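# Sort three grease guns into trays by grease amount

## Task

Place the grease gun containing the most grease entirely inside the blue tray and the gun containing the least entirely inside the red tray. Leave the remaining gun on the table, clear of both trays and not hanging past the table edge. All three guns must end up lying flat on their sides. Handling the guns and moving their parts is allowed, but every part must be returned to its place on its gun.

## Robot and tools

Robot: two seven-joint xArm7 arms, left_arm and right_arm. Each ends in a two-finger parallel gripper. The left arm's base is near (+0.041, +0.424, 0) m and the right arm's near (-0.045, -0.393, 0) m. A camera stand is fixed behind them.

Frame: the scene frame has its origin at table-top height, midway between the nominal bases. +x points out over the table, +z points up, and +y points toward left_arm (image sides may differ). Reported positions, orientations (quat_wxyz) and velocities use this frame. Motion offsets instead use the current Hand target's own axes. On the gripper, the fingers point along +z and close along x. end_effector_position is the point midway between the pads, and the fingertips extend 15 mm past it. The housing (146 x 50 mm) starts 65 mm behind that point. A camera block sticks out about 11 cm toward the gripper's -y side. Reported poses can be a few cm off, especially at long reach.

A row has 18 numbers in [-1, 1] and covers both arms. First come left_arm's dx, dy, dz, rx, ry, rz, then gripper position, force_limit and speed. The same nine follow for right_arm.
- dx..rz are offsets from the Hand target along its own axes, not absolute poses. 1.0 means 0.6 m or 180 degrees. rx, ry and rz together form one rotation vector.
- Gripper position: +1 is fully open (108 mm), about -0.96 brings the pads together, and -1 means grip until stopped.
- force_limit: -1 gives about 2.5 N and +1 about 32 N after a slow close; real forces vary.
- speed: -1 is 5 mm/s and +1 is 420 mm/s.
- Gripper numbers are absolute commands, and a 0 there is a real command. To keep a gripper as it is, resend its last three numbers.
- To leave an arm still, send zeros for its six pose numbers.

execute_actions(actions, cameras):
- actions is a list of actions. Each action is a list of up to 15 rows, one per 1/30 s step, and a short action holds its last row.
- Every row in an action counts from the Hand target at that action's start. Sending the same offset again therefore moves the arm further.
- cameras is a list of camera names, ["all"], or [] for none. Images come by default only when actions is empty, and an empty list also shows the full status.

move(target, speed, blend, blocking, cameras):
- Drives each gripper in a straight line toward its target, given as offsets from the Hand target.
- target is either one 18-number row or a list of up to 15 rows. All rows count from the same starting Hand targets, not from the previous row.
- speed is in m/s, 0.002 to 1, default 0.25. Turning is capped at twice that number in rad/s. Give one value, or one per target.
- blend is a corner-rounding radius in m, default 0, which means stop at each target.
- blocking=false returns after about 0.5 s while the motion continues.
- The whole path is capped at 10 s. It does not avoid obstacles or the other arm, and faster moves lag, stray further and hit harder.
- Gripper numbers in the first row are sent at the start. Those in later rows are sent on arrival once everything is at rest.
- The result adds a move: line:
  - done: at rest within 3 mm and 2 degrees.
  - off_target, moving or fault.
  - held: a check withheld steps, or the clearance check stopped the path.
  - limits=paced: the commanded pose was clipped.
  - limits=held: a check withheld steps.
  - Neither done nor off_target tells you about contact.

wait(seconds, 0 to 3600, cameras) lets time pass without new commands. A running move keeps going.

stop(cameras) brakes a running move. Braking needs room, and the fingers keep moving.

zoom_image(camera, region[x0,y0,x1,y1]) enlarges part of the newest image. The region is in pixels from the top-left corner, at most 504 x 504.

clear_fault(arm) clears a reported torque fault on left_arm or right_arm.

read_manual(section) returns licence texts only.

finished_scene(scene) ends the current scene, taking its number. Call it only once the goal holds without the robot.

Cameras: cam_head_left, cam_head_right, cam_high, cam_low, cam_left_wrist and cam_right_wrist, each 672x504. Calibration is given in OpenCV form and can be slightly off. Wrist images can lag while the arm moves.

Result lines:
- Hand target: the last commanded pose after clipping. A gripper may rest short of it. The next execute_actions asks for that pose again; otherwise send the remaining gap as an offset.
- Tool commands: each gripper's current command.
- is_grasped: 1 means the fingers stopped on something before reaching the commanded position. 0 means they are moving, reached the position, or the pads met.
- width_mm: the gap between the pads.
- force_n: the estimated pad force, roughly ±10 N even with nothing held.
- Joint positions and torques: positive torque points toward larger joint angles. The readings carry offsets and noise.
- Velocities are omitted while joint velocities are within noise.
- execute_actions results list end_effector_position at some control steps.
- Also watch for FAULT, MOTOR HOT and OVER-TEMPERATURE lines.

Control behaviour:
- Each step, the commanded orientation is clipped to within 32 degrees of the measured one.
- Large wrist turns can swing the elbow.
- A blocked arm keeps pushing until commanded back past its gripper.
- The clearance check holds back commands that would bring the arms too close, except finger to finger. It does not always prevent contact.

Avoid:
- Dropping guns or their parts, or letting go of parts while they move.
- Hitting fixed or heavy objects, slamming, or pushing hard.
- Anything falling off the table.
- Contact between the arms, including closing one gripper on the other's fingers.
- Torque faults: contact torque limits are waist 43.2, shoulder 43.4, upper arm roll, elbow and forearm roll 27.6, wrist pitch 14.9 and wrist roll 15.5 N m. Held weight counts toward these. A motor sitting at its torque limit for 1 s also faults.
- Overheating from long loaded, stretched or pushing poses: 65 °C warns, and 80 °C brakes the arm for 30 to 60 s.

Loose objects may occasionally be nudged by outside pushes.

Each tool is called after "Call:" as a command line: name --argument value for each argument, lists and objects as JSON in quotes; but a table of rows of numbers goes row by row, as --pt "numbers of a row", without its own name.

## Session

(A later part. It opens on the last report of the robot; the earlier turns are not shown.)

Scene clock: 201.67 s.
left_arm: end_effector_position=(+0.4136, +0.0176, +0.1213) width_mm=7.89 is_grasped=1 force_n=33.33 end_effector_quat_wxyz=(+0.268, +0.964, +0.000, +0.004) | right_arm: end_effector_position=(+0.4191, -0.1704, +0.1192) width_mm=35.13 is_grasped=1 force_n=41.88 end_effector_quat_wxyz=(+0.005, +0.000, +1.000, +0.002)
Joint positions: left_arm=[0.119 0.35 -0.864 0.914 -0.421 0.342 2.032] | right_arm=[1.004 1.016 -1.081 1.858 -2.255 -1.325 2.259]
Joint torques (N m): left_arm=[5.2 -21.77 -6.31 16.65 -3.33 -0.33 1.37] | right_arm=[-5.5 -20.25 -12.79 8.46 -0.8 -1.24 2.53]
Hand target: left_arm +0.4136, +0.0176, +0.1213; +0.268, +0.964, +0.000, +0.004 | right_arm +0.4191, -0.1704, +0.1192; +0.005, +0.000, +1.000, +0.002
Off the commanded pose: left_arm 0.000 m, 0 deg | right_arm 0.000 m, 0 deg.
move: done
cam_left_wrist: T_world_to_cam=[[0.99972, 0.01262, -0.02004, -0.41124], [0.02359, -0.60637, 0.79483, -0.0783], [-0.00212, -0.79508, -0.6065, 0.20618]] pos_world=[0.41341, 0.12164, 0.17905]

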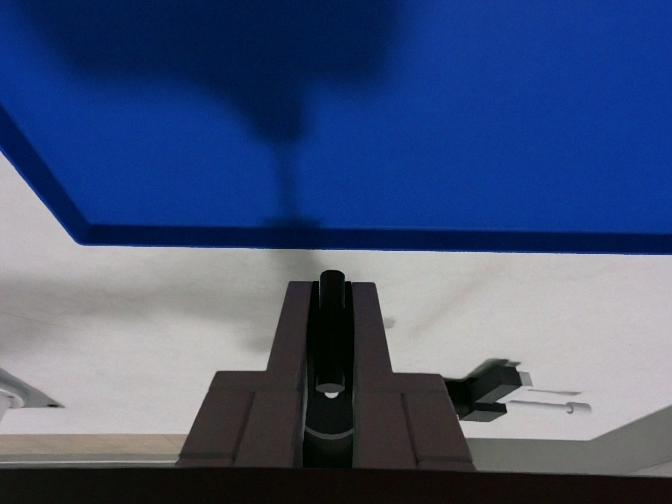

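Call:
move --target '[0,-0.01428,-0.0086,0,0,0,-1,1,-0.9,0,0,0,0,0,0,-1,0.8,-0.6]' --speed 0.05

Call:
move --target '[0,-0.01428,-0.0086,0,0,0,-1,1,-0.9,0,0,0,0,0,0,-1,0.8,-0.6]' --speed 0.05

Call:
move --target '[0,-0.01428,-0.0086,0,0,0,-1,1,-0.9,0,0,0,0,0,0,-1,0.8,-0.6]' --speed 0.05 --cameras '["cam_left_wrist"]'

Scene clock: 214.70 s.
left_arm: end_effector_position=(+0.4136, +0.0276, +0.1213) width_mm=7.89 is_grasped=1 force_n=33.33 end_effector_quat_wxyz=(+0.268, +0.964, +0.000, +0.004) | right_arm: end_effector_position=(+0.4191, -0.1704, +0.1192) width_mm=35.13 is_grasped=1 force_n=41.88 end_effector_quat_wxyz=(+0.005, +0.000, +1.000, +0.002)
Joint positions: left_arm=[0.16 0.333 -0.889 0.893 -0.451 0.348 2.069] | right_arm=[1.004 1.016 -1.081 1.858 -2.255 -1.325 2.259]
Joint torques (N m): left_arm=[4.64 -21.16 -6.02 16.7 -3.66 -0.3 1.34] | right_arm=[-5.67 -21.19 -13.44 10.6 1.02 -1.25 3.32]
Hand target: left_arm +0.4136, +0.0276, +0.1213; +0.268, +0.964, +0.000, +0.004 | right_arm +0.4191, -0.1704, +0.1192; +0.005, +0.000, +1.000, +0.002
Off the commanded pose: left_arm 0.000 m, 0 deg | right_arm 0.000 m, 0 deg.
move: done

Scene clock: 215.27 s.
left_arm: end_effector_position=(+0.4136, +0.0376, +0.1213) width_mm=7.89 is_grasped=1 force_n=33.06 end_effector_quat_wxyz=(+0.268, +0.964, +0.000, +0.004) | right_arm: end_effector_position=(+0.4191, -0.1702, +0.1193) width_mm=35.13 is_grasped=1 force_n=41.90 end_effector_quat_wxyz=(+0.005, +0.000, +1.000, +0.002)
Joint positions: left_arm=[0.201 0.315 -0.912 0.873 -0.482 0.356 2.108] | right_arm=[1.004 1.016 -1.081 1.858 -2.254 -1.325 2.259]
Joint torques (N m): left_arm=[12.56 -21.41 1.28 10.12 -3.08 0.11 1.38] | right_arm=[-24.32 -20.56 -22.94 0.94 -8.59 -1.79 1.74]
Hand target: left_arm +0.4136, +0.0376, +0.1213; +0.268, +0.964, +0.000, +0.004 | right_arm +0.4191, -0.1704, +0.1192; +0.005, +0.000, +1.000, +0.002
Off the commanded pose: left_arm 0.000 m, 0 deg | right_arm 0.000 m, 0 deg.
move: done

Scene clock: 215.83 s.
left_arm: end_effector_position=(+0.4136, +0.0476, +0.1213) width_mm=7.89 is_grasped=1 force_n=33.05 end_effector_quat_wxyz=(+0.268, +0.964, +0.000, +0.004) | right_arm: end_effector_position=(+0.4191, -0.1704, +0.1193) width_mm=35.13 is_grasped=1 force_n=41.91 end_effector_quat_wxyz=(+0.005, +0.000, +1.000, +0.002)
Joint positions: left_arm=[0.241 0.296 -0.935 0.853 -0.514 0.365 2.147] | right_arm=[1.004 1.016 -1.081 1.858 -2.254 -1.325 2.259]
Joint torques (N m): left_arm=[12 -20.6 2.09 9.45 -2.85 -0.03 1.39] | right_arm=[-25.62 -17.26 -23.29 0.38 -8 -1.76 -2.63]
Hand target: left_arm +0.4136, +0.0476, +0.1213; +0.268, +0.964, +0.000, +0.004 | right_arm +0.4191, -0.1704, +0.1192; +0.005, +0.000, +1.000, +0.002
Off the commanded pose: left_arm 0.000 m, 0 deg | right_arm 0.000 m, 0 deg.
move: done
cam_left_wrist: T_world_to_cam=[[0.99972, 0.01262, -0.02004, -0.41152], [0.02359, -0.60637, 0.79483, -0.06011], [-0.00212, -0.79508, -0.6065, 0.23003]] pos_world=[0.41331, 0.15164, 0.17905]

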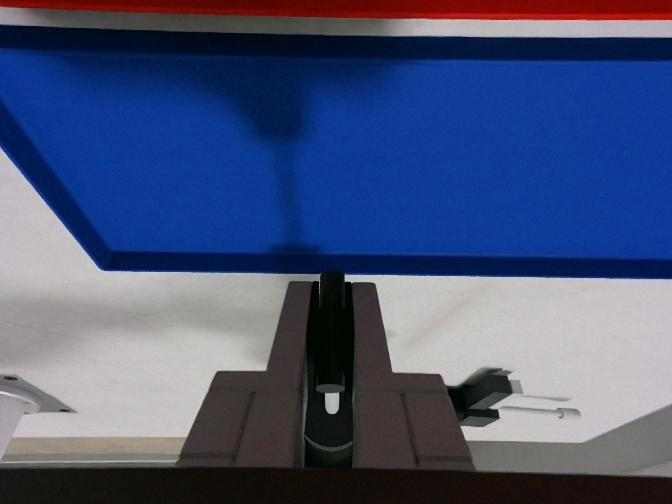

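Call:
move --pt "0 0.1298 0.078 0 0 0 -1 1 -0.9 0 0 0 0 0 0 -1 0.8 -0.6" --pt "0 0.1298 0.078 0 0 0 0 0.5 -0.2 0 0 0 0 0 0 -1 0.8 -0.6" --speed 0.1 --cameras '["cam_left_wrist","cam_right_wrist"]'

Scene clock: 232.53 s.
left_arm: end_effector_position=(+0.4133, -0.0436, +0.1215) width_mm=53.00 is_grasped=0 force_n=0.00 end_effector_quat_wxyz=(+0.268, +0.963, -0.001, +0.004) | right_arm: end_effector_position=(+0.4191, -0.1700, +0.1194) width_mm=35.17 is_grasped=1 force_n=39.52 end_effector_quat_wxyz=(+0.005, +0.000, +1.000, +0.003)
Joint positions: left_arm=[-0.101 0.459 -0.738 1.063 -0.24 0.328 1.813] | right_arm=[1.004 1.015 -1.08 1.858 -2.255 -1.324 2.259]
Joint torques (N m): left_arm=[4.81 -26.68 -3.23 18.6 2.84 -1.1 -0.06] | right_arm=[-6.02 -24.66 -14.33 6.37 -2.61 -1.42 2.77]
Hand target: left_arm +0.4137, -0.0433, +0.1214; +0.268, +0.964, +0.000, +0.004 | right_arm +0.4191, -0.1704, +0.1192; +0.005, +0.000, +1.000, +0.002
Off the commanded pose: left_arm 0.001 m, 0 deg | right_arm 0.000 m, 0 deg.
MOTOR HOT: joint 3 (upper arm roll) of the right arm reports 64 °C; the controller stops that arm at 80 °C. To cool a motor, set the load down, stop pushing, or move to a pose that needs little force. At that limit the right arm can sag while its brakes close.
move: done
cam_left_wrist: T_world_to_cam=[[0.99973, 0.01183, -0.02001, -0.41022], [0.02309, -0.60623, 0.79495, -0.11531], [-0.00272, -0.7952, -0.60634, 0.15781]] pos_world=[0.4132, 0.06044, 0.17915]
cam_right_wrist: T_world_to_cam=[[-0.99992, 0.0008, -0.01265, 0.41715], [-0.00411, 0.92375, 0.38297, 0.14235], [0.012, 0.38299, -0.92368, 0.28847]] pos_world=[0.41424, -0.24231, 0.21722]

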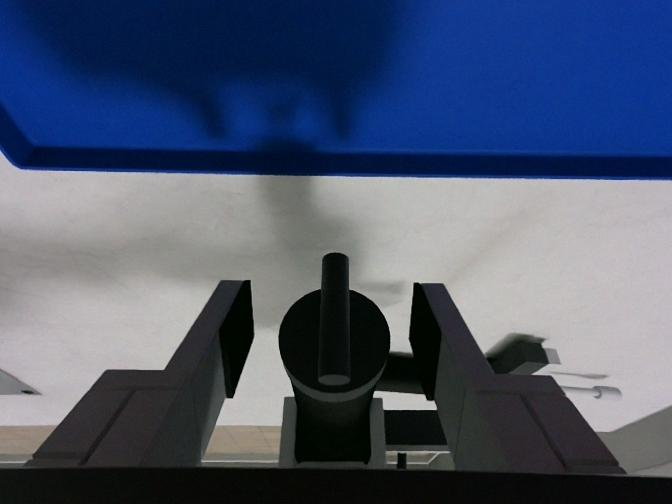

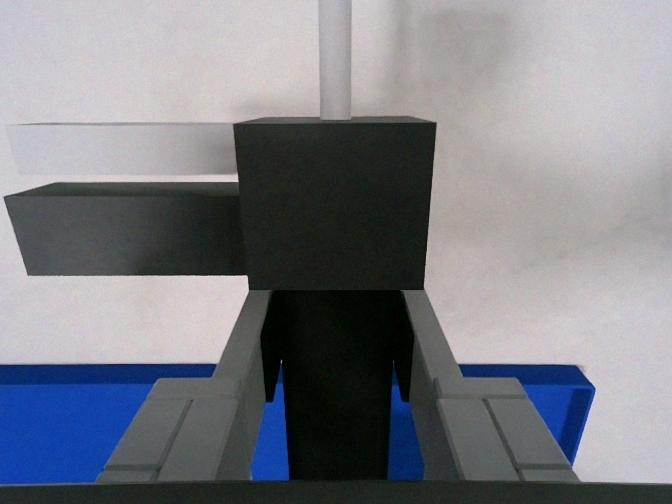

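Call:
move --pt "0 0 -0.2 0 0 0 0 0.5 -0.2 0 0 0 0 0 0 -1 0.8 -0.6" --pt "0.2273 -0.4743 -0.3603 0.1306 -0.1418 0.5028 0 0.5 -0.2 0.0318 0.2373 0 0 0 -0.5 -1 0.8 -0.6" --pt "0.2273 -0.4743 -0.3603 0.1306 -0.1418 0.5028 0 0.5 -0.2 0.0318 0.2373 0.0987 0 0 -0.5 -1 0.8 -0.6" --speed '[0.3,0.6,0.15]' --blend '[0.03,0.01,0]' --cameras '["cam_left_wrist","cam_right_wrist","cam_high"]'

Scene clock: 239.63 s.
left_arm: end_effector_position=(+0.5494, +0.3122, +0.1608) width_mm=53.00 is_grasped=0 force_n=0.00 end_effector_quat_wxyz=(+0.000, +0.688, -0.726, +0.000) | right_arm: end_effector_position=(+0.4006, -0.0279, +0.0605) width_mm=35.17 is_grasped=1 force_n=39.30 end_effector_quat_wxyz=(-0.007, +0.707, -0.707, +0.002)
Joint positions: left_arm=[0.421 0.29 -0.655 1.204 0.211 0.983 3.615] | right_arm=[0.854 1.371 -0.832 2.707 -2.326 -1.458 1.279]
Joint torques (N m): left_arm=[5.16 -26.09 -5.04 21.06 3.9 -3.91 1.32] | right_arm=[-3.74 -25.88 -6.33 12.78 2.3 -2.7 -2.7]
Hand target: left_arm +0.5494, +0.3122, +0.1608; +0.000, +0.688, -0.726, +0.000 | right_arm +0.4008, -0.0277, +0.0605; -0.005, +0.707, -0.707, +0.002
Off the commanded pose: left_arm 0.000 m, 0 deg | right_arm 0.000 m, 0 deg.
MOTOR HOT: cleared for the motors of the right arm.
elbow stopped short (right arm): the move would have taken joint 4 (elbow) straighter than the controller allows.
move: done
cam_left_wrist: T_world_to_cam=[[-0.0296, -0.9994, -0.0182, 0.33132], [-0.92945, 0.02082, 0.36837, 0.46208], [-0.36777, 0.02782, -0.9295, 0.46058]] pos_world=[0.60867, 0.30869, 0.26393]
cam_right_wrist: T_world_to_cam=[[-0.00152, -0.99996, -0.00884, -0.03034], [-0.93031, -0.00182, 0.36678, 0.37978], [-0.36679, 0.00878, -0.93026, 0.32167]] pos_world=[0.47125, -0.03247, 0.15967]
Images, in order (width x height): cam_high 672x504, cam_left_wrist 672x504, cam_right_wrist 672x504.

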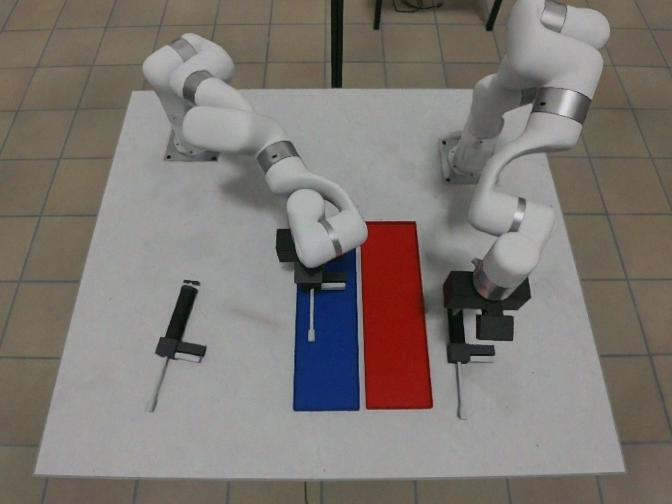

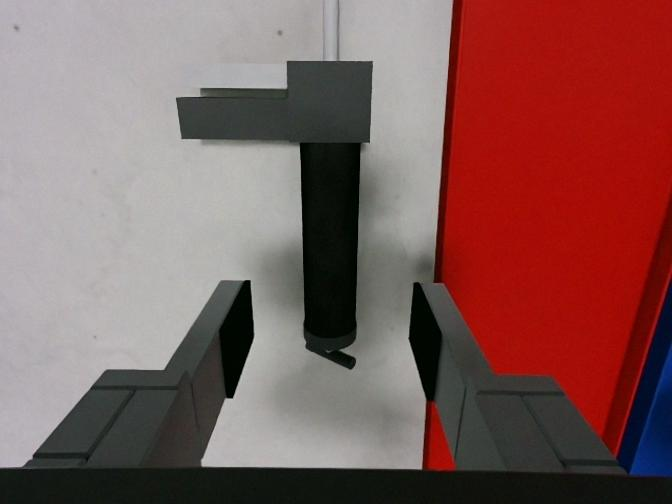

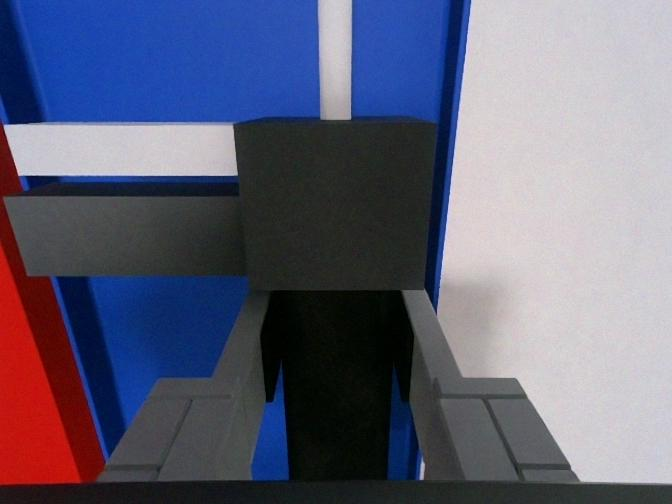

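Call:
move --pt "-0.0102 -0.0105 0.22 0 0 -0.006 -0.1 0.8 -0.6 -0.0167 0 0.0478 0 0 0 -1 0.8 -0.6" --pt "-0.0102 -0.0105 0.22 0 0 -0.006 -1 0.8 -0.6 -0.0167 0 0.0478 0 0 0 -0.22 0.8 -0.6" --pt "-0.0102 -0.0105 0.018 0 0 -0.006 -1 0.8 -0.6 -0.0167 0 -0.2325 0 0 0 -0.22 0.8 -0.6" --pt "0.248 0.203 0.018 0 0 -0.5167 -1 0.8 -0.6 0.0038 -0.0403 -0.2158 -0.1306 -0.1306 0.4875 0 0.5 -0.2" --speed '[0.12,0.1,0.2,0.5]' --blend '[0,0,0.02,0]' --cameras '["cam_right_wrist","cam_high"]'

Scene clock: 262.37 s.
left_arm: end_effector_position=(+0.4198, +0.1702, +0.1500) width_mm=35.13 is_grasped=1 force_n=33.34 end_effector_quat_wxyz=(+0.000, +1.000, +0.000, +0.000) | right_arm: end_effector_position=(+0.4236, -0.0306, +0.1902) width_mm=52.99 is_grasped=0 force_n=0.00 end_effector_quat_wxyz=(+0.005, -0.001, +0.965, +0.261)
Joint positions: left_arm=[0.127 0.065 -0.69 0.929 0.054 0.88 1.727] | right_arm=[0.964 1.002 -1.06 1.993 -1.769 -1.436 2.258]
Joint torques (N m): left_arm=[-4.4 -15.06 -2.7 30.25 4.81 -1.07 -1.49] | right_arm=[4.97 -27.54 -11.31 5.76 3.76 -0.56 -3.2]
Hand target: left_arm +0.4198, +0.1702, +0.1500; +0.000, +1.000, +0.000, +0.000 | right_arm +0.4236, -0.0306, +0.1902; +0.005, -0.001, +0.965, +0.261
Off the commanded pose: left_arm 0.000 m, 0 deg | right_arm 0.000 m, 0 deg.
elbow stopped short (right arm): the move would have taken joint 4 (elbow) straighter than the controller allows.
move: done
cam_right_wrist: T_world_to_cam=[[-0.99993, 0.00254, -0.01182, 0.4224], [-0.00782, 0.60908, 0.79307, -0.09949], [0.00922, 0.7931, -0.60901, 0.25446]] pos_world=[0.41924, -0.14229, 0.23887]
Images, in order (width x height): cam_high 672x504, cam_right_wrist 672x504.

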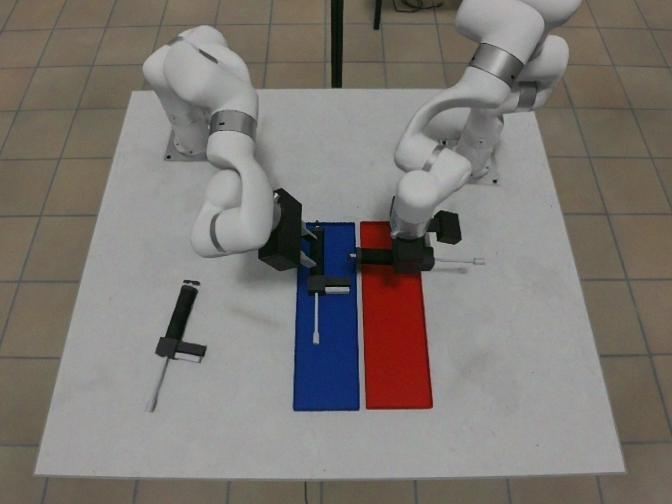

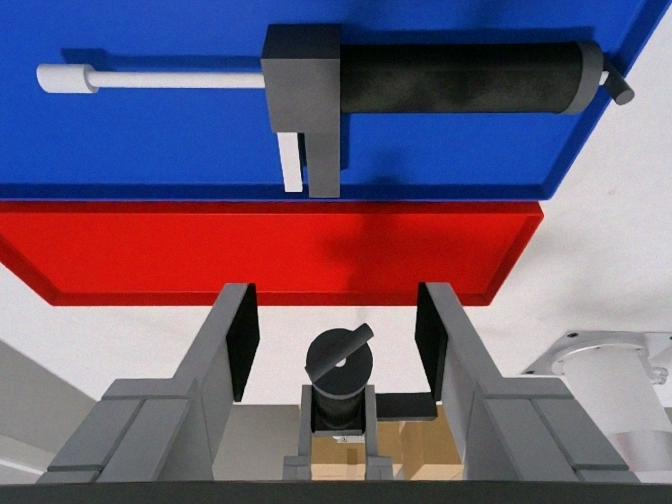

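Call:
move --target '[0,0,0,0,0,0,-1,0.8,-0.6,0.007,0.0433,0.0931,0,0,0,0,0.5,-0.2]' --speed 0.2 --cameras '["cam_right_wrist","cam_left_wrist"]'

Scene clock: 276.43 s.
left_arm: end_effector_position=(+0.4198, +0.1702, +0.1500) width_mm=35.13 is_grasped=1 force_n=33.33 end_effector_quat_wxyz=(+0.000, +1.000, +0.000, +0.000) | right_arm: end_effector_position=(+0.4198, +0.0200, +0.1550) width_mm=52.99 is_grasped=0 force_n=0.00 end_effector_quat_wxyz=(+0.005, -0.001, +0.965, +0.261)
Joint positions: left_arm=[0.127 0.065 -0.69 0.929 0.054 0.88 1.727] | right_arm=[0.969 1.106 -1.023 2.138 -1.725 -1.375 2.368]
Joint torques (N m): left_arm=[-4.36 -15.04 -2.55 30.21 4.87 -1.06 -1.43] | right_arm=[-5.64 -21.27 -7.13 11.42 3.8 -2.28 3.27]
Hand target: left_arm +0.4198, +0.1702, +0.1500; +0.000, +1.000, +0.000, +0.000 | right_arm +0.4198, +0.0200, +0.1550; +0.005, -0.001, +0.965, +0.261
Off the commanded pose: left_arm 0.000 m, 0 deg | right_arm 0.000 m, 0 deg.
MOTOR HOT: joint 4 (elbow) of the left arm reports 65 °C; the controller stops that arm at 80 °C. To cool a motor, set the load down, stop pushing, or move to a pose that needs little force. At that limit the left arm can sag while its brakes close.
move: done
cam_left_wrist: T_world_to_cam=[[0.99958, 0.02291, -0.0179, -0.42068], [0.02789, -0.92963, 0.36743, 0.10865], [-0.00822, -0.36778, -0.92988, 0.32323]] pos_world=[0.42013, 0.22952, 0.25312]
cam_right_wrist: T_world_to_cam=[[-0.99993, 0.00254, -0.01182, 0.41806], [-0.00782, 0.60908, 0.79307, -0.10243], [0.00922, 0.7931, -0.60901, 0.19293]] pos_world=[0.41545, -0.09169, 0.20367]
Images, in order (width x height): cam_left_wrist 672x504, cam_right_wrist 672x504.

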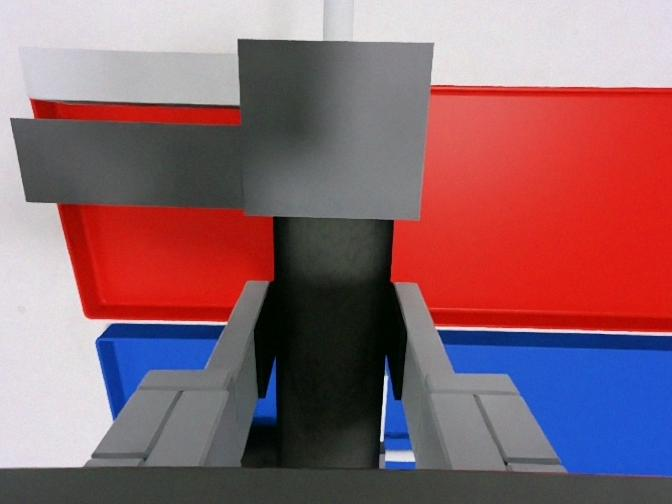

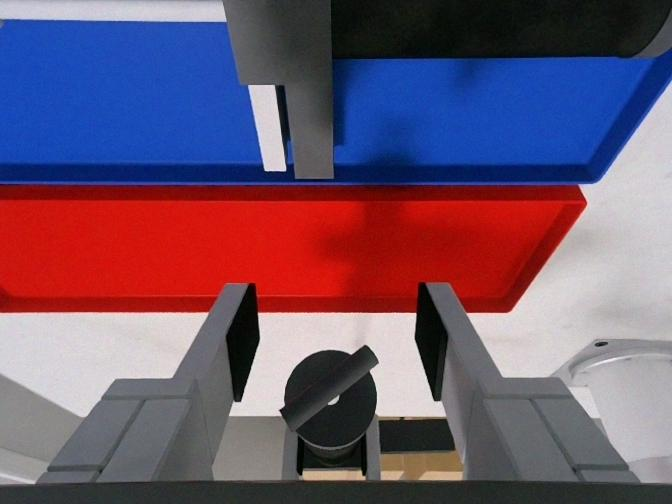

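Call:
move --pt "0 0 0 0 0 0 -1 0.8 -0.6 0.0005 0.0532 0.0368 0 0 0 0 0.5 -0.2" --pt "0 0 0 0 0 0 -1 0.8 -0.6 0.0005 0.0532 0.0368 0 0 0 -1 1 -0.9" --speed 0.1 --cameras '["cam_right_wrist"]'

Call:
move --target '[0,0,0,0,0,0,-1,0.8,-0.6,0,-0.0144,-0.0084,0,0,0,-1,1,-0.9]' --speed 0.05

Call:
move --target '[0,0,0,0,0,0,-1,0.8,-0.6,0,-0.0144,-0.0084,0,0,0,-1,1,-0.9]' --speed 0.05

Call:
move --target '[0,0,0,0,0,0,-1,0.8,-0.6,0,-0.0144,-0.0084,0,0,0,-1,1,-0.9]' --speed 0.05

Call:
move --target '[0,0,0,0,0,0,-1,0.8,-0.6,0,-0.0144,-0.0084,0,0,0,-1,1,-0.9]' --speed 0.05

Call:
move --target '[0,0,0,0,0,0,-1,0.8,-0.6,0,-0.0144,-0.0084,0,0,0,-1,1,-0.9]' --speed 0.05

Call:
move --target '[0,0,0,0,0,0,-1,0.8,-0.6,0,-0.0144,-0.0084,0,0,0,-1,1,-0.9]' --speed 0.05 --cameras '["cam_right_wrist"]'

Scene clock: 292.67 s.
left_arm: end_effector_position=(+0.4197, +0.1700, +0.1500) width_mm=35.13 is_grasped=1 force_n=38.52 end_effector_quat_wxyz=(+0.000, +1.000, -0.001, +0.000) | right_arm: end_effector_position=(+0.4195, +0.0589, +0.1520) width_mm=8.20 is_grasped=1 force_n=33.54 end_effector_quat_wxyz=(+0.005, -0.001, +0.965, +0.261)
Joint positions: left_arm=[0.127 0.065 -0.69 0.929 0.054 0.88 1.727] | right_arm=[0.856 1.244 -1.015 2.553 -1.703 -1.393 2.627]
Joint torques (N m): left_arm=[0.85 -21.91 1.62 25.32 -3.62 -2.15 -0.2] | right_arm=[-3.1 -25.56 -6.23 4.66 -0.71 -2.4 3.14]
Hand target: left_arm +0.4198, +0.1702, +0.1500; +0.000, +1.000, +0.000, +0.000 | right_arm +0.4196, +0.0587, +0.1520; +0.005, -0.001, +0.965, +0.261
Off the commanded pose: left_arm 0.000 m, 0 deg | right_arm 0.000 m, 0 deg.
MOTOR HOT: still on. Joint 4 (elbow) of the left arm reports 68 °C.
move: done
cam_right_wrist: T_world_to_cam=[[-0.99993, 0.00219, -0.01179, 0.4175], [-0.00802, 0.60886, 0.79324, -0.12371], [0.00892, 0.79328, -0.60879, 0.16034]] pos_world=[0.41504, -0.05279, 0.20067]

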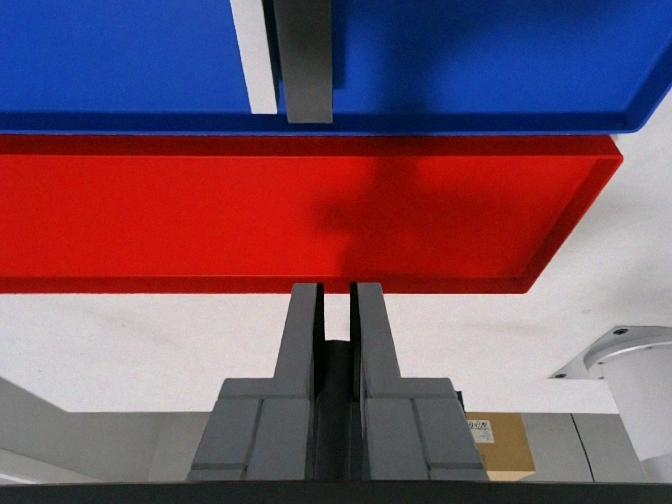

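Scene clock: 293.43 s.
left_arm: end_effector_position=(+0.4198, +0.1701, +0.1500) width_mm=35.13 is_grasped=1 force_n=37.72 end_effector_quat_wxyz=(+0.000, +1.000, -0.001, +0.000) | right_arm: end_effector_position=(+0.4196, +0.0487, +0.1520) width_mm=8.20 is_grasped=1 force_n=32.70 end_effector_quat_wxyz=(+0.005, -0.001, +0.965, +0.261)
Joint positions: left_arm=[0.127 0.065 -0.69 0.929 0.054 0.88 1.727] | right_arm=[0.913 1.19 -1.014 2.378 -1.711 -1.381 2.524]
Joint torques (N m): left_arm=[5.38 -22.59 3.07 26.92 -3.57 -2.01 0.02] | right_arm=[6.54 -29.54 -7.94 4.8 -0.68 -1.27 -3.34]
Hand target: left_arm +0.4198, +0.1702, +0.1500; +0.000, +1.000, +0.000, +0.000 | right_arm +0.4196, +0.0487, +0.1520; +0.005, -0.001, +0.965, +0.261
Off the commanded pose: left_arm 0.000 m, 0 deg | right_arm 0.000 m, 0 deg.
MOTOR HOT: still on. Joint 4 (elbow) of the left arm reports 68 °C.
move: done

Scene clock: 294.10 s.
left_arm: end_effector_position=(+0.4198, +0.1702, +0.1500) width_mm=35.13 is_grasped=1 force_n=37.54 end_effector_quat_wxyz=(+0.000, +1.000, +0.000, +0.000) | right_arm: end_effector_position=(+0.4196, +0.0387, +0.1520) width_mm=8.20 is_grasped=1 force_n=32.10 end_effector_quat_wxyz=(+0.005, -0.001, +0.965, +0.261)
Joint positions: left_arm=[0.127 0.065 -0.69 0.929 0.054 0.88 1.727] | right_arm=[0.942 1.155 -1.016 2.27 -1.716 -1.375 2.457]
Joint torques (N m): left_arm=[5.4 -22.71 2.87 28.97 -3.7 -2.04 0.03] | right_arm=[5.99 -28.41 -8.99 4.76 -0.53 -1.18 -3.25]
Hand target: left_arm +0.4198, +0.1702, +0.1500; +0.000, +1.000, +0.000, +0.000 | right_arm +0.4196, +0.0387, +0.1520; +0.005, -0.001, +0.965, +0.261
Off the commanded pose: left_arm 0.000 m, 0 deg | right_arm 0.000 m, 0 deg.
MOTOR HOT: still on. Joint 4 (elbow) of the left arm reports 67 °C.
move: done

Scene clock: 294.73 s.
left_arm: end_effector_position=(+0.4198, +0.1701, +0.1500) width_mm=35.13 is_grasped=1 force_n=37.38 end_effector_quat_wxyz=(+0.000, +1.000, -0.001, +0.000) | right_arm: end_effector_position=(+0.4195, +0.0287, +0.1520) width_mm=8.20 is_grasped=1 force_n=31.35 end_effector_quat_wxyz=(+0.005, -0.001, +0.965, +0.261)
Joint positions: left_arm=[0.127 0.065 -0.69 0.929 0.054 0.88 1.727] | right_arm=[0.961 1.128 -1.018 2.188 -1.72 -1.372 2.402]
Joint torques (N m): left_arm=[7.24 -20.02 6.81 22.91 2.96 -1.47 -0.18] | right_arm=[-5.45 -28.04 -13.93 1.49 -5.19 -1.85 -3.39]
Hand target: left_arm +0.4198, +0.1702, +0.1500; +0.000, +1.000, +0.000, +0.000 | right_arm +0.4196, +0.0287, +0.1520; +0.005, -0.001, +0.965, +0.261
Off the commanded pose: left_arm 0.000 m, 0 deg | right_arm 0.000 m, 0 deg.
MOTOR HOT: still on. Joint 4 (elbow) of the left arm reports 67 °C.
move: done

Scene clock: 295.33 s.
left_arm: end_effector_position=(+0.4198, +0.1701, +0.1500) width_mm=35.13 is_grasped=1 force_n=37.02 end_effector_quat_wxyz=(+0.000, +1.000, -0.001, +0.000) | right_arm: end_effector_position=(+0.4196, +0.0187, +0.1520) width_mm=8.20 is_grasped=1 force_n=31.00 end_effector_quat_wxyz=(+0.005, -0.001, +0.965, +0.261)
Joint positions: left_arm=[0.127 0.065 -0.69 0.929 0.054 0.88 1.727] | right_arm=[0.974 1.104 -1.021 2.119 -1.724 -1.37 2.354]
Joint torques (N m): left_arm=[9.26 -16.9 8.37 19.9 7.78 -0.7 -0.42] | right_arm=[-6.8 -27.45 -15.04 0.76 -5.49 -1.83 -3.3]
Hand target: left_arm +0.4198, +0.1702, +0.1500; +0.000, +1.000, +0.000, +0.000 | right_arm +0.4196, +0.0187, +0.1520; +0.005, -0.001, +0.965, +0.261
Off the commanded pose: left_arm 0.000 m, 0 deg | right_arm 0.000 m, 0 deg.
MOTOR HOT: still on. Joint 4 (elbow) of the left arm reports 67 °C.
move: done

Scene clock: 295.93 s.
left_arm: end_effector_position=(+0.4198, +0.1701, +0.1500) width_mm=35.13 is_grasped=1 force_n=36.83 end_effector_quat_wxyz=(+0.000, +1.000, -0.001, +0.000) | right_arm: end_effector_position=(+0.4195, +0.0087, +0.1520) width_mm=8.20 is_grasped=1 force_n=30.55 end_effector_quat_wxyz=(+0.005, -0.001, +0.965, +0.261)
Joint positions: left_arm=[0.127 0.065 -0.69 0.929 0.054 0.88 1.727] | right_arm=[0.983 1.083 -1.024 2.059 -1.728 -1.369 2.311]
Joint torques (N m): left_arm=[9.53 -15.76 8.66 19.76 7.86 0.02 -0.56] | right_arm=[-8 -26.71 -16.18 0.83 -5.72 -1.69 -3.38]
Hand target: left_arm +0.4198, +0.1702, +0.1500; +0.000, +1.000, +0.000, +0.000 | right_arm +0.4196, +0.0087, +0.1520; +0.005, -0.001, +0.965, +0.261
Off the commanded pose: left_arm 0.000 m, 0 deg | right_arm 0.000 m, 0 deg.
MOTOR HOT: still on. Joint 4 (elbow) of the left arm reports 67 °C.
move: done

Scene clock: 296.53 s.
left_arm: end_effector_position=(+0.4198, +0.1701, +0.1500) width_mm=35.13 is_grasped=1 force_n=36.60 end_effector_quat_wxyz=(+0.000, +1.000, +0.000, +0.000) | right_arm: end_effector_position=(+0.4195, -0.0013, +0.1520) width_mm=8.20 is_grasped=1 force_n=30.20 end_effector_quat_wxyz=(+0.005, -0.001, +0.965, +0.261)
Joint positions: left_arm=[0.127 0.065 -0.69 0.929 0.054 0.88 1.727] | right_arm=[0.989 1.064 -1.027 2.006 -1.731 -1.368 2.271]
Joint torques (N m): left_arm=[9.5 -15.95 8.74 19.53 7.92 0.82 -0.58] | right_arm=[-9.19 -26.5 -17.01 0.71 -6.01 -1.51 -3.35]
Hand target: left_arm +0.4198, +0.1702, +0.1500; +0.000, +1.000, +0.000, +0.000 | right_arm +0.4195, -0.0013, +0.1520; +0.005, -0.001, +0.965, +0.261
Off the commanded pose: left_arm 0.000 m, 0 deg | right_arm 0.000 m, 0 deg.
MOTOR HOT: still on. Joint 4 (elbow) of the left arm reports 67 °C.
move: done
cam_right_wrist: T_world_to_cam=[[-0.99993, 0.00246, -0.01176, 0.41775], [-0.00782, 0.60908, 0.79307, -0.08708], [0.00912, 0.79311, -0.60902, 0.20804]] pos_world=[0.41514, -0.11299, 0.20067]

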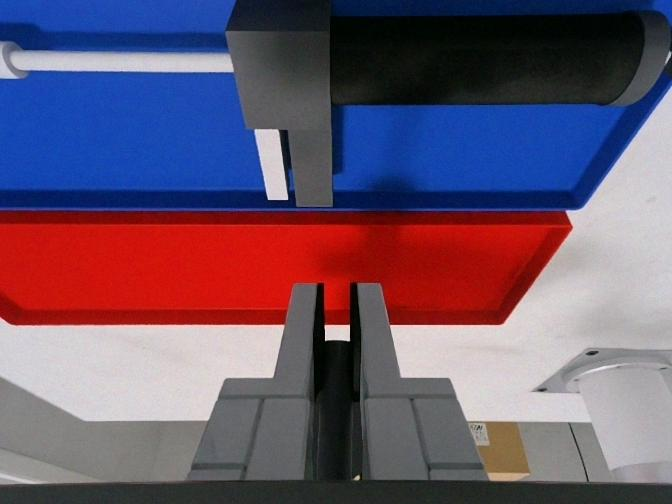

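Call:
move --pt "0 0 0 0 0 0 -1 0.8 -0.6 0 0.0877 0.0512 0 0 0 -1 1 -0.9" --pt "0 0 0 0 0 0 -1 0.8 -0.6 0 0.0877 0.0512 0 0 0 0 0.5 -0.2" --speed 0.1 --cameras '["cam_right_wrist"]'

Call:
move --pt "0 0 0 0 0 0 -1 0.8 -0.6 0 0 -0.2 0 0 0 0 0.5 -0.2" --pt "0.0337 0.047 0 0 0 0.5 -1 0.8 -0.6 -0.2192 -0.6023 -0.3667 0.139 0.115 -0.4291 0 0.5 -0.2" --pt "0.0337 0.047 0.15 0 0 0.5 -1 0.8 -0.6 -0.2192 -0.6023 -0.3667 0.139 0.115 -0.4291 -0.1 0.8 -0.6" --speed '[0.3,0.5,0.15]' --blend '[0.03,0.01,0]' --cameras '["cam_left_wrist","cam_right_wrist","cam_high"]'

Scene clock: 310.10 s.
left_arm: end_effector_position=(+0.4198, +0.1702, +0.1500) width_mm=35.13 is_grasped=1 force_n=33.65 end_effector_quat_wxyz=(+0.000, +1.000, +0.000, +0.000) | right_arm: end_effector_position=(+0.4196, +0.0596, +0.1520) width_mm=53.00 is_grasped=0 force_n=0.00 end_effector_quat_wxyz=(+0.005, -0.001, +0.965, +0.261)
Joint positions: left_arm=[0.127 0.065 -0.69 0.929 0.054 0.88 1.727] | right_arm=[0.846 1.252 -1.014 2.58 -1.703 -1.395 2.642]
Joint torques (N m): left_arm=[-4.28 -20.83 -2.27 23.44 -2.77 -0.94 0.56] | right_arm=[-5.44 -23.21 -6.63 10.4 3.97 -2.04 3.35]
Hand target: left_arm +0.4198, +0.1702, +0.1500; +0.000, +1.000, +0.000, +0.000 | right_arm +0.4196, +0.0596, +0.1520; +0.005, -0.001, +0.965, +0.261
Off the commanded pose: left_arm 0.000 m, 0 deg | right_arm 0.000 m, 0 deg.
MOTOR HOT: still on. Joint 4 (elbow) of the left arm reports 63 °C.
move: done
cam_right_wrist: T_world_to_cam=[[-0.99993, 0.00263, -0.01188, 0.41763], [-0.00782, 0.60902, 0.79312, -0.1241], [0.00932, 0.79315, -0.60895, 0.15958]] pos_world=[0.41514, -0.05209, 0.20057]

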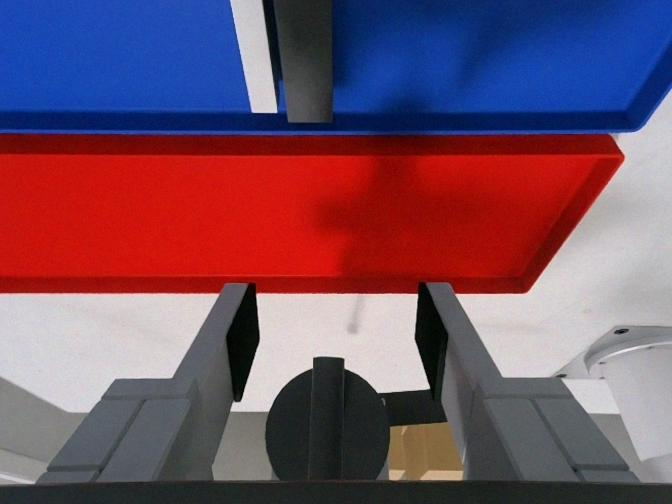

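Scene clock: 314.27 s.
left_arm: end_effector_position=(+0.4399, +0.1420, +0.0599) width_mm=35.13 is_grasped=1 force_n=32.36 end_effector_quat_wxyz=(+0.000, +0.707, -0.707, +0.000) | right_arm: end_effector_position=(+0.5497, -0.3636, +0.1610) width_mm=47.51 is_grasped=0 force_n=0.00 end_effector_quat_wxyz=(+0.061, -0.635, +0.769, -0.043)
Joint positions: left_arm=[0.111 0.412 -0.709 0.994 0.408 0.717 3.024] | right_arm=[0.262 1.271 -1.269 2.691 -1.926 -1.57 0.763]
Joint torques (N m): left_arm=[-4.08 -18.89 -2.79 25.76 4.74 -3.94 -1.5] | right_arm=[5.15 -22.94 -6.84 1.33 2.53 -2.09 -3.22]
Hand target: left_arm +0.4399, +0.1420, +0.0599; +0.000, +0.707, -0.707, +0.000 | right_arm +0.5507, -0.3635, +0.1613; +0.005, -0.637, +0.771, -0.001
Off the commanded pose: left_arm 0.000 m, 0 deg | right_arm 0.001 m, 8 deg.
MOTOR HOT: still on. Joint 4 (elbow) of the left arm reports 64 °C.
elbow stopped short (right arm): the move would have taken joint 4 (elbow) straighter than the controller allows.
move: off_target (right_arm); target 3's new numbers were sent with right_arm's hand 0.001 m and 8 deg from that target
cam_left_wrist: T_world_to_cam=[[0.02291, -0.99957, -0.01815, 0.13302], [-0.92928, -0.02799, 0.36831, 0.40802], [-0.36866, 0.00842, -0.92953, 0.33446]] pos_world=[0.49942, 0.14157, 0.16303]
cam_right_wrist: T_world_to_cam=[[-0.18615, -0.98162, -0.04217, -0.25131], [-0.95549, 0.17086, 0.24053, 0.57798], [-0.22891, 0.08506, -0.96972, 0.43114]] pos_world=[0.60416, -0.38211, 0.26847]
Images, in order (width x height): cam_high 672x504, cam_left_wrist 672x504, cam_right_wrist 672x504.

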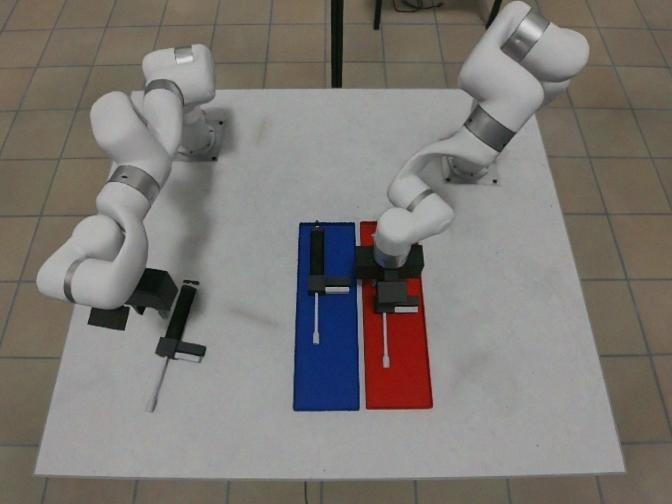

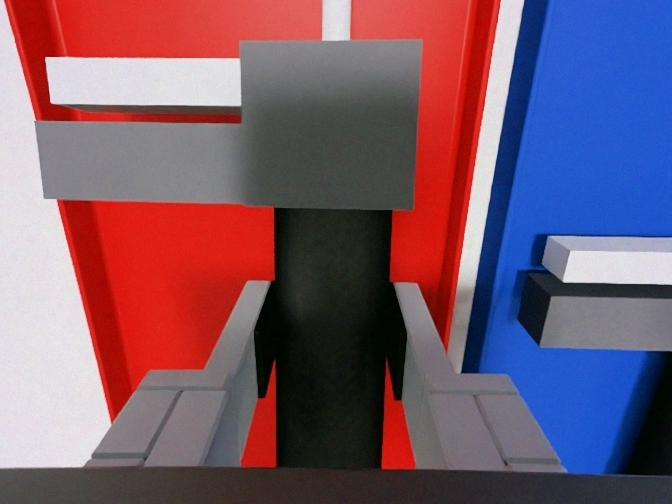

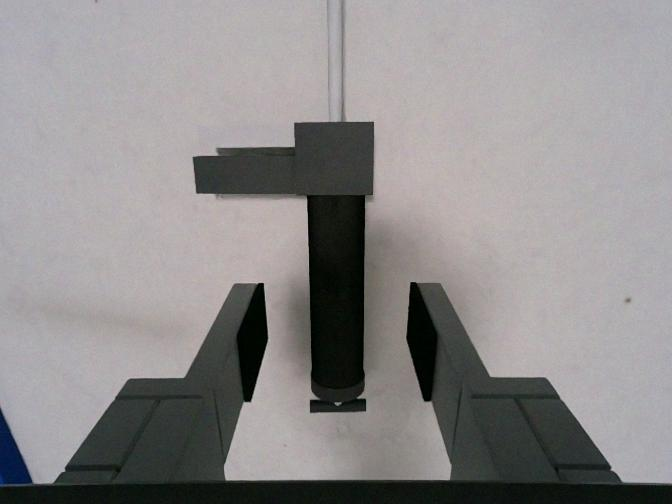

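Call:
move --pt "0 0 0.0468 0 0 0 -1 0.8 -0.6 0 0 0.2208 0 0 0 -0.1 0.8 -0.6" --pt "0 0 0.0468 0 0 0 -0.22 0.8 -0.6 0 0 0.2208 0 0 0 -1 0.8 -0.6" --pt "0 0 -0.2335 0 0 0 -0.22 0.8 -0.6 0 0 0.0688 0 0 0 -1 0.8 -0.6" --pt "0.1867 0.0432 -0.1018 -0.1353 0.1353 -0.4866 0 0.5 -0.2 -0.292 0.279 0.0702 0 0 0.44 -1 0.8 -0.6" --speed '[0.12,0.1,0.2,0.5]' --blend '[0,0,0.02,0]' --cameras '["cam_right_wrist","cam_left_wrist"]'

Scene clock: 335.47 s.
left_arm: end_effector_position=(+0.4139, +0.0300, +0.1210) width_mm=52.99 is_grasped=0 force_n=0.00 end_effector_quat_wxyz=(+0.268, +0.964, +0.000, +0.000) | right_arm: end_effector_position=(+0.4197, -0.1597, +0.1188) width_mm=35.29 is_grasped=1 force_n=40.28 end_effector_quat_wxyz=(+0.005, +0.001, +1.000, +0.002)
Joint positions: left_arm=[0.094 0.308 -0.816 0.901 -0.529 0.376 2.13] | right_arm=[1.098 1.314 -1.522 1.852 -1.824 -1.587 2.124]
Joint torques (N m): left_arm=[-4.39 -15.07 -5.56 18.63 -3.47 -3.87 -1.52] | right_arm=[5.24 -19.74 -18.09 6.31 2.26 -2.79 3.41]
Hand target: left_arm +0.4139, +0.0300, +0.1210; +0.268, +0.964, +0.000, +0.000 | right_arm +0.4197, -0.1597, +0.1188; +0.005, +0.001, +1.000, +0.002
Off the commanded pose: left_arm 0.000 m, 0 deg | right_arm 0.000 m, 0 deg.
MOTOR HOT: still on. Joint 4 (elbow) of the left arm reports 63 °C.
move: done; target 2's new numbers were sent with right_arm's hand 0.001 m and 4 deg from that target
cam_left_wrist: T_world_to_cam=[[0.99956, 0.01039, -0.02766, -0.4106], [0.02829, -0.60655, 0.79454, -0.07244], [-0.00852, -0.79498, -0.60658, 0.21852]] pos_world=[0.41433, 0.13404, 0.17875]
cam_right_wrist: T_world_to_cam=[[-0.99992, 0.00181, -0.01223, 0.41787], [-0.00301, 0.92404, 0.38228, 0.13288], [0.01199, 0.38228, -0.92397, 0.284]] pos_world=[0.41484, -0.23211, 0.21672]
Images, in order (width x height): cam_left_wrist 672x504, cam_right_wrist 672x504.

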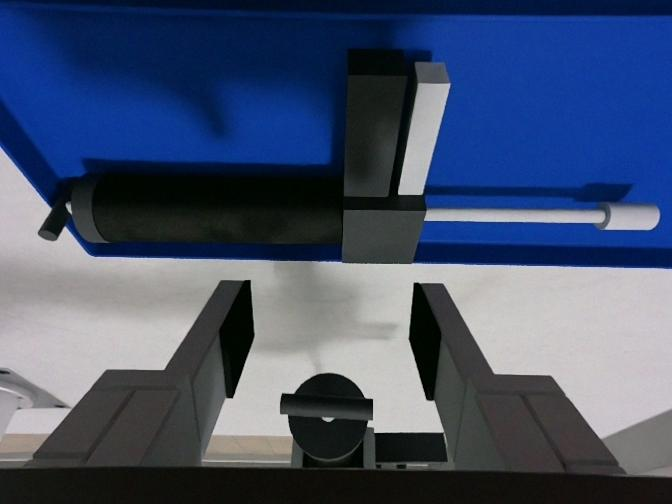

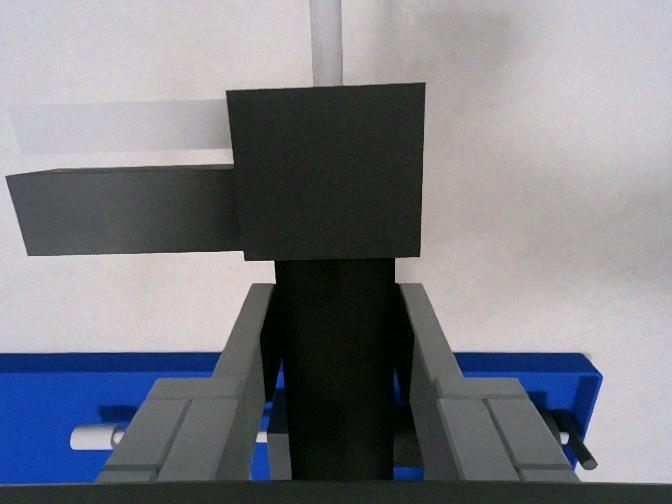

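Call:
move --target '[0,0.0749,0.0372,0,0,0,0,0.5,-0.2,0,0,0,0,0,0,-1,0.8,-0.6]' --speed 0.2 --cameras '["cam_left_wrist"]'

Scene clock: 339.90 s.
left_arm: end_effector_position=(+0.4139, -0.0200, +0.1250) width_mm=52.99 is_grasped=0 force_n=0.00 end_effector_quat_wxyz=(+0.268, +0.964, +0.000, +0.000) | right_arm: end_effector_position=(+0.4197, -0.1597, +0.1188) width_mm=35.29 is_grasped=1 force_n=40.27 end_effector_quat_wxyz=(+0.005, +0.001, +1.000, +0.002)
Joint positions: left_arm=[-0.063 0.395 -0.739 1.013 -0.372 0.357 1.938] | right_arm=[1.098 1.314 -1.522 1.852 -1.824 -1.587 2.124]
Joint torques (N m): left_arm=[-4.34 -18.27 -2.73 25.7 5.47 -1.07 -1.57] | right_arm=[5.18 -20.1 -18.04 6.31 2.45 -2.84 3.21]
Hand target: left_arm +0.4139, -0.0201, +0.1250; +0.268, +0.964, +0.000, +0.000 | right_arm +0.4197, -0.1597, +0.1188; +0.005, +0.001, +1.000, +0.002
Off the commanded pose: left_arm 0.000 m, 0 deg | right_arm 0.000 m, 0 deg.
MOTOR HOT: cleared for the motors of the left arm.
move: done
cam_left_wrist: T_world_to_cam=[[0.99956, 0.01044, -0.02774, -0.40996], [0.02839, -0.60648, 0.79459, -0.106], [-0.00852, -0.79503, -0.60651, 0.18119]] pos_world=[0.41434, 0.08404, 0.18275]

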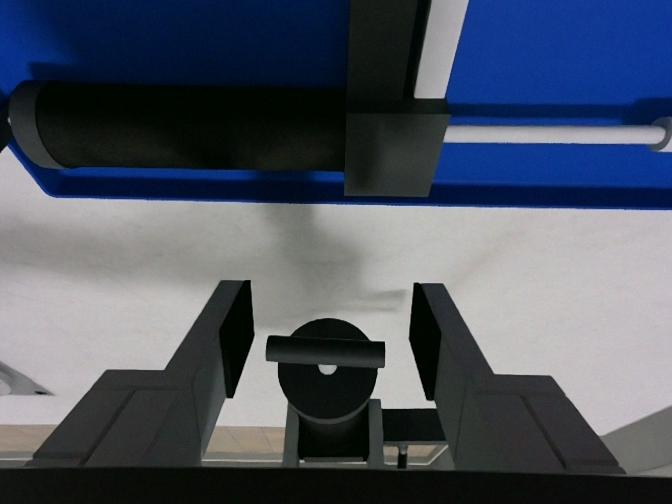

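Call:
move --pt "-0.0055 0.0352 0.0172 0 0 0 0 0.5 -0.2 0 0 0 0 0 0 -1 0.8 -0.6" --pt "-0.0055 0.0352 0.0172 0 0 0 -1 1 -0.9 0 0 0 0 0 0 -1 0.8 -0.6" --speed 0.1

Call:
move --target '[0,-0.01428,-0.0086,0,0,0,-1,1,-0.9,0,0,0,0,0,0,-1,0.8,-0.6]' --speed 0.05 --cameras '["cam_left_wrist"]'

Call:
move --target '[0,-0.01428,-0.0086,0,0,0,-1,1,-0.9,0,0,0,0,0,0,-1,0.8,-0.6]' --speed 0.05

Call:
move --target '[0,-0.01428,-0.0086,0,0,0,-1,1,-0.9,0,0,0,0,0,0,-1,0.8,-0.6]' --speed 0.05

Call:
move --target '[0,-0.01428,-0.0086,0,0,0,-1,1,-0.9,0,0,0,0,0,0,-1,0.8,-0.6]' --speed 0.05

Call:
move --target '[0,-0.01428,-0.0086,0,0,0,-1,1,-0.9,0,0,0,0,0,0,-1,0.8,-0.6]' --speed 0.05

Call:
move --target '[0,-0.01428,-0.0086,0,0,0,-1,1,-0.9,0,0,0,0,0,0,-1,0.8,-0.6]' --speed 0.05 --cameras '["cam_left_wrist"]'

Scene clock: 348.67 s.
left_arm: end_effector_position=(+0.4106, -0.0434, +0.1271) width_mm=38.99 is_grasped=1 force_n=33.35 end_effector_quat_wxyz=(+0.268, +0.964, +0.000, +0.000) | right_arm: end_effector_position=(+0.4197, -0.1597, +0.1188) width_mm=35.29 is_grasped=1 force_n=44.38 end_effector_quat_wxyz=(+0.005, +0.001, +1.000, +0.002)
Joint positions: left_arm=[-0.142 0.427 -0.698 1.065 -0.318 0.355 1.86] | right_arm=[1.098 1.314 -1.522 1.852 -1.824 -1.587 2.124]
Joint torques (N m): left_arm=[-5.1 -20.21 -6.17 21.82 4 -0.98 -0.58] | right_arm=[1.93 -20.39 -18.18 5.97 2.72 -1.39 3]
Hand target: left_arm +0.4106, -0.0435, +0.1271; +0.268, +0.964, +0.000, +0.000 | right_arm +0.4197, -0.1597, +0.1188; +0.005, +0.001, +1.000, +0.002
Off the commanded pose: left_arm 0.000 m, 0 deg | right_arm 0.000 m, 0 deg.
move: done

Scene clock: 349.23 s.
left_arm: end_effector_position=(+0.4105, -0.0335, +0.1271) width_mm=38.99 is_grasped=1 force_n=33.32 end_effector_quat_wxyz=(+0.268, +0.964, +0.000, +0.000) | right_arm: end_effector_position=(+0.4197, -0.1596, +0.1188) width_mm=35.29 is_grasped=1 force_n=43.31 end_effector_quat_wxyz=(+0.005, +0.000, +1.000, +0.002)
Joint positions: left_arm=[-0.107 0.409 -0.719 1.039 -0.342 0.355 1.892] | right_arm=[1.098 1.314 -1.522 1.852 -1.824 -1.587 2.124]
Joint torques (N m): left_arm=[4.56 -25.84 -6.73 16.69 -3.54 -2.75 1.33] | right_arm=[-8.71 -19.98 -19.08 2.45 1.62 -0.55 1.83]
Hand target: left_arm +0.4106, -0.0335, +0.1271; +0.268, +0.964, +0.000, +0.000 | right_arm +0.4197, -0.1597, +0.1188; +0.005, +0.001, +1.000, +0.002
Off the commanded pose: left_arm 0.000 m, 0 deg | right_arm 0.000 m, 0 deg.
move: done
cam_left_wrist: T_world_to_cam=[[0.99956, 0.01037, -0.0278, -0.40635], [0.02839, -0.6066, 0.7945, -0.11568], [-0.00862, -0.79494, -0.60662, 0.17183]] pos_world=[0.41093, 0.07064, 0.18485]

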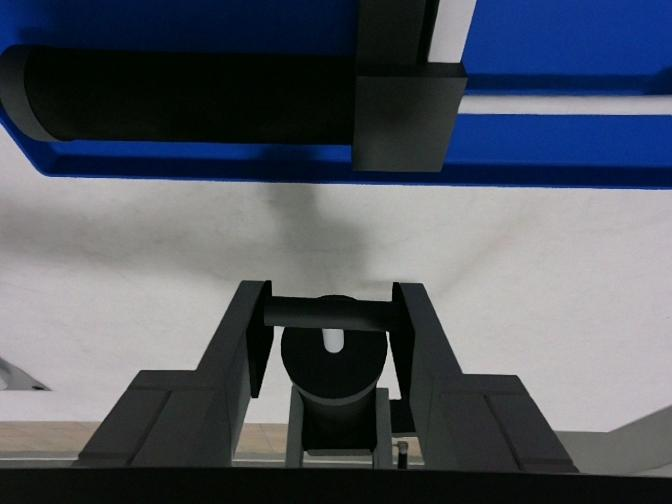

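Scene clock: 349.80 s.
left_arm: end_effector_position=(+0.4106, -0.0235, +0.1271) width_mm=38.99 is_grasped=1 force_n=33.32 end_effector_quat_wxyz=(+0.268, +0.964, +0.000, +0.000) | right_arm: end_effector_position=(+0.4198, -0.1597, +0.1188) width_mm=35.29 is_grasped=1 force_n=42.78 end_effector_quat_wxyz=(+0.005, +0.001, +1.000, +0.002)
Joint positions: left_arm=[-0.071 0.391 -0.74 1.013 -0.368 0.356 1.925] | right_arm=[1.098 1.314 -1.522 1.852 -1.824 -1.587 2.124]
Joint torques (N m): left_arm=[4.55 -25 -6.36 17.05 -3.51 -1.05 1.19] | right_arm=[-7.55 -19.98 -18.67 0.15 1.09 -1.11 0.64]
Hand target: left_arm +0.4106, -0.0235, +0.1271; +0.268, +0.964, +0.000, +0.000 | right_arm +0.4197, -0.1597, +0.1188; +0.005, +0.001, +1.000, +0.002
Off the commanded pose: left_arm 0.000 m, 0 deg | right_arm 0.000 m, 0 deg.
move: done

Scene clock: 350.37 s.
left_arm: end_effector_position=(+0.4106, -0.0135, +0.1271) width_mm=38.99 is_grasped=1 force_n=33.34 end_effector_quat_wxyz=(+0.268, +0.964, +0.000, +0.000) | right_arm: end_effector_position=(+0.4197, -0.1597, +0.1188) width_mm=35.29 is_grasped=1 force_n=42.03 end_effector_quat_wxyz=(+0.005, +0.001, +1.000, +0.002)
Joint positions: left_arm=[-0.034 0.372 -0.761 0.989 -0.396 0.359 1.959] | right_arm=[1.098 1.314 -1.522 1.852 -1.824 -1.587 2.124]
Joint torques (N m): left_arm=[5.51 -24.44 -5.71 17.25 -3.59 -0.86 1.26] | right_arm=[-5.97 -20 -17.92 -0.17 0.67 -1.86 -0.72]
Hand target: left_arm +0.4106, -0.0135, +0.1271; +0.268, +0.964, +0.000, +0.000 | right_arm +0.4197, -0.1597, +0.1188; +0.005, +0.001, +1.000, +0.002
Off the commanded pose: left_arm 0.000 m, 0 deg | right_arm 0.000 m, 0 deg.
move: done

Scene clock: 350.93 s.
left_arm: end_effector_position=(+0.4106, -0.0035, +0.1271) width_mm=38.99 is_grasped=1 force_n=33.36 end_effector_quat_wxyz=(+0.268, +0.964, +0.000, +0.000) | right_arm: end_effector_position=(+0.4197, -0.1597, +0.1188) width_mm=35.29 is_grasped=1 force_n=41.34 end_effector_quat_wxyz=(+0.005, +0.001, +1.000, +0.002)
Joint positions: left_arm=[0.002 0.354 -0.782 0.965 -0.424 0.363 1.994] | right_arm=[1.098 1.314 -1.522 1.852 -1.824 -1.587 2.124]
Joint torques (N m): left_arm=[5.53 -23.79 -5.19 17.66 -3.62 -0.87 1.11] | right_arm=[-4.28 -19.81 -17.62 -0.28 0.45 -1.99 -2.11]
Hand target: left_arm +0.4106, -0.0035, +0.1271; +0.268, +0.964, +0.000, +0.000 | right_arm +0.4197, -0.1597, +0.1188; +0.005, +0.001, +1.000, +0.002
Off the commanded pose: left_arm 0.000 m, 0 deg | right_arm 0.000 m, 0 deg.
move: done

Scene clock: 351.50 s.
left_arm: end_effector_position=(+0.4106, +0.0065, +0.1271) width_mm=38.99 is_grasped=1 force_n=33.38 end_effector_quat_wxyz=(+0.268, +0.964, +0.000, +0.000) | right_arm: end_effector_position=(+0.4197, -0.1597, +0.1188) width_mm=35.29 is_grasped=1 force_n=40.73 end_effector_quat_wxyz=(+0.005, +0.001, +1.000, +0.002)
Joint positions: left_arm=[0.039 0.335 -0.803 0.942 -0.454 0.368 2.03] | right_arm=[1.098 1.314 -1.522 1.852 -1.824 -1.587 2.124]
Joint torques (N m): left_arm=[5.84 -22.95 -4.81 18.16 -3.48 -1.01 1.09] | right_arm=[-2.69 -19.89 -17.48 -0.03 0.36 -2.01 -2.62]
Hand target: left_arm +0.4106, +0.0065, +0.1271; +0.268, +0.964, +0.000, +0.000 | right_arm +0.4197, -0.1597, +0.1188; +0.005, +0.001, +1.000, +0.002
Off the commanded pose: left_arm 0.000 m, 0 deg | right_arm 0.000 m, 0 deg.
move: done

Scene clock: 352.07 s.
left_arm: end_effector_position=(+0.4106, +0.0165, +0.1271) width_mm=38.99 is_grasped=1 force_n=33.40 end_effector_quat_wxyz=(+0.268, +0.964, +0.000, +0.000) | right_arm: end_effector_position=(+0.4197, -0.1597, +0.1188) width_mm=35.29 is_grasped=1 force_n=40.16 end_effector_quat_wxyz=(+0.005, +0.001, +1.000, +0.002)
Joint positions: left_arm=[0.075 0.316 -0.823 0.921 -0.485 0.375 2.067] | right_arm=[1.098 1.314 -1.522 1.852 -1.824 -1.587 2.124]
Joint torques (N m): left_arm=[6.15 -22.54 -4.39 18.38 -3.65 -1.16 1.03] | right_arm=[-1.24 -19.82 -17.46 -0.02 0.36 -2.14 -2.53]
Hand target: left_arm +0.4106, +0.0165, +0.1271; +0.268, +0.964, +0.000, +0.000 | right_arm +0.4197, -0.1597, +0.1188; +0.005, +0.001, +1.000, +0.002
Off the commanded pose: left_arm 0.000 m, 0 deg | right_arm 0.000 m, 0 deg.
move: done
cam_left_wrist: T_world_to_cam=[[0.99956, 0.01039, -0.02766, -0.40699], [0.02829, -0.60655, 0.79454, -0.08532], [-0.00852, -0.79498, -0.60658, 0.21154]] pos_world=[0.41103, 0.12064, 0.18485]

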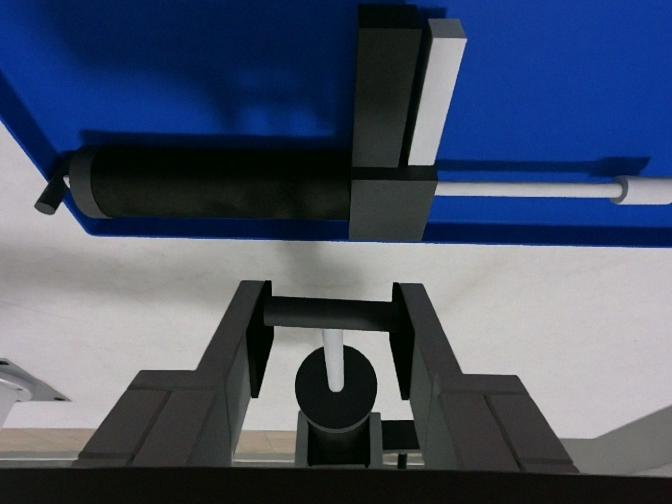

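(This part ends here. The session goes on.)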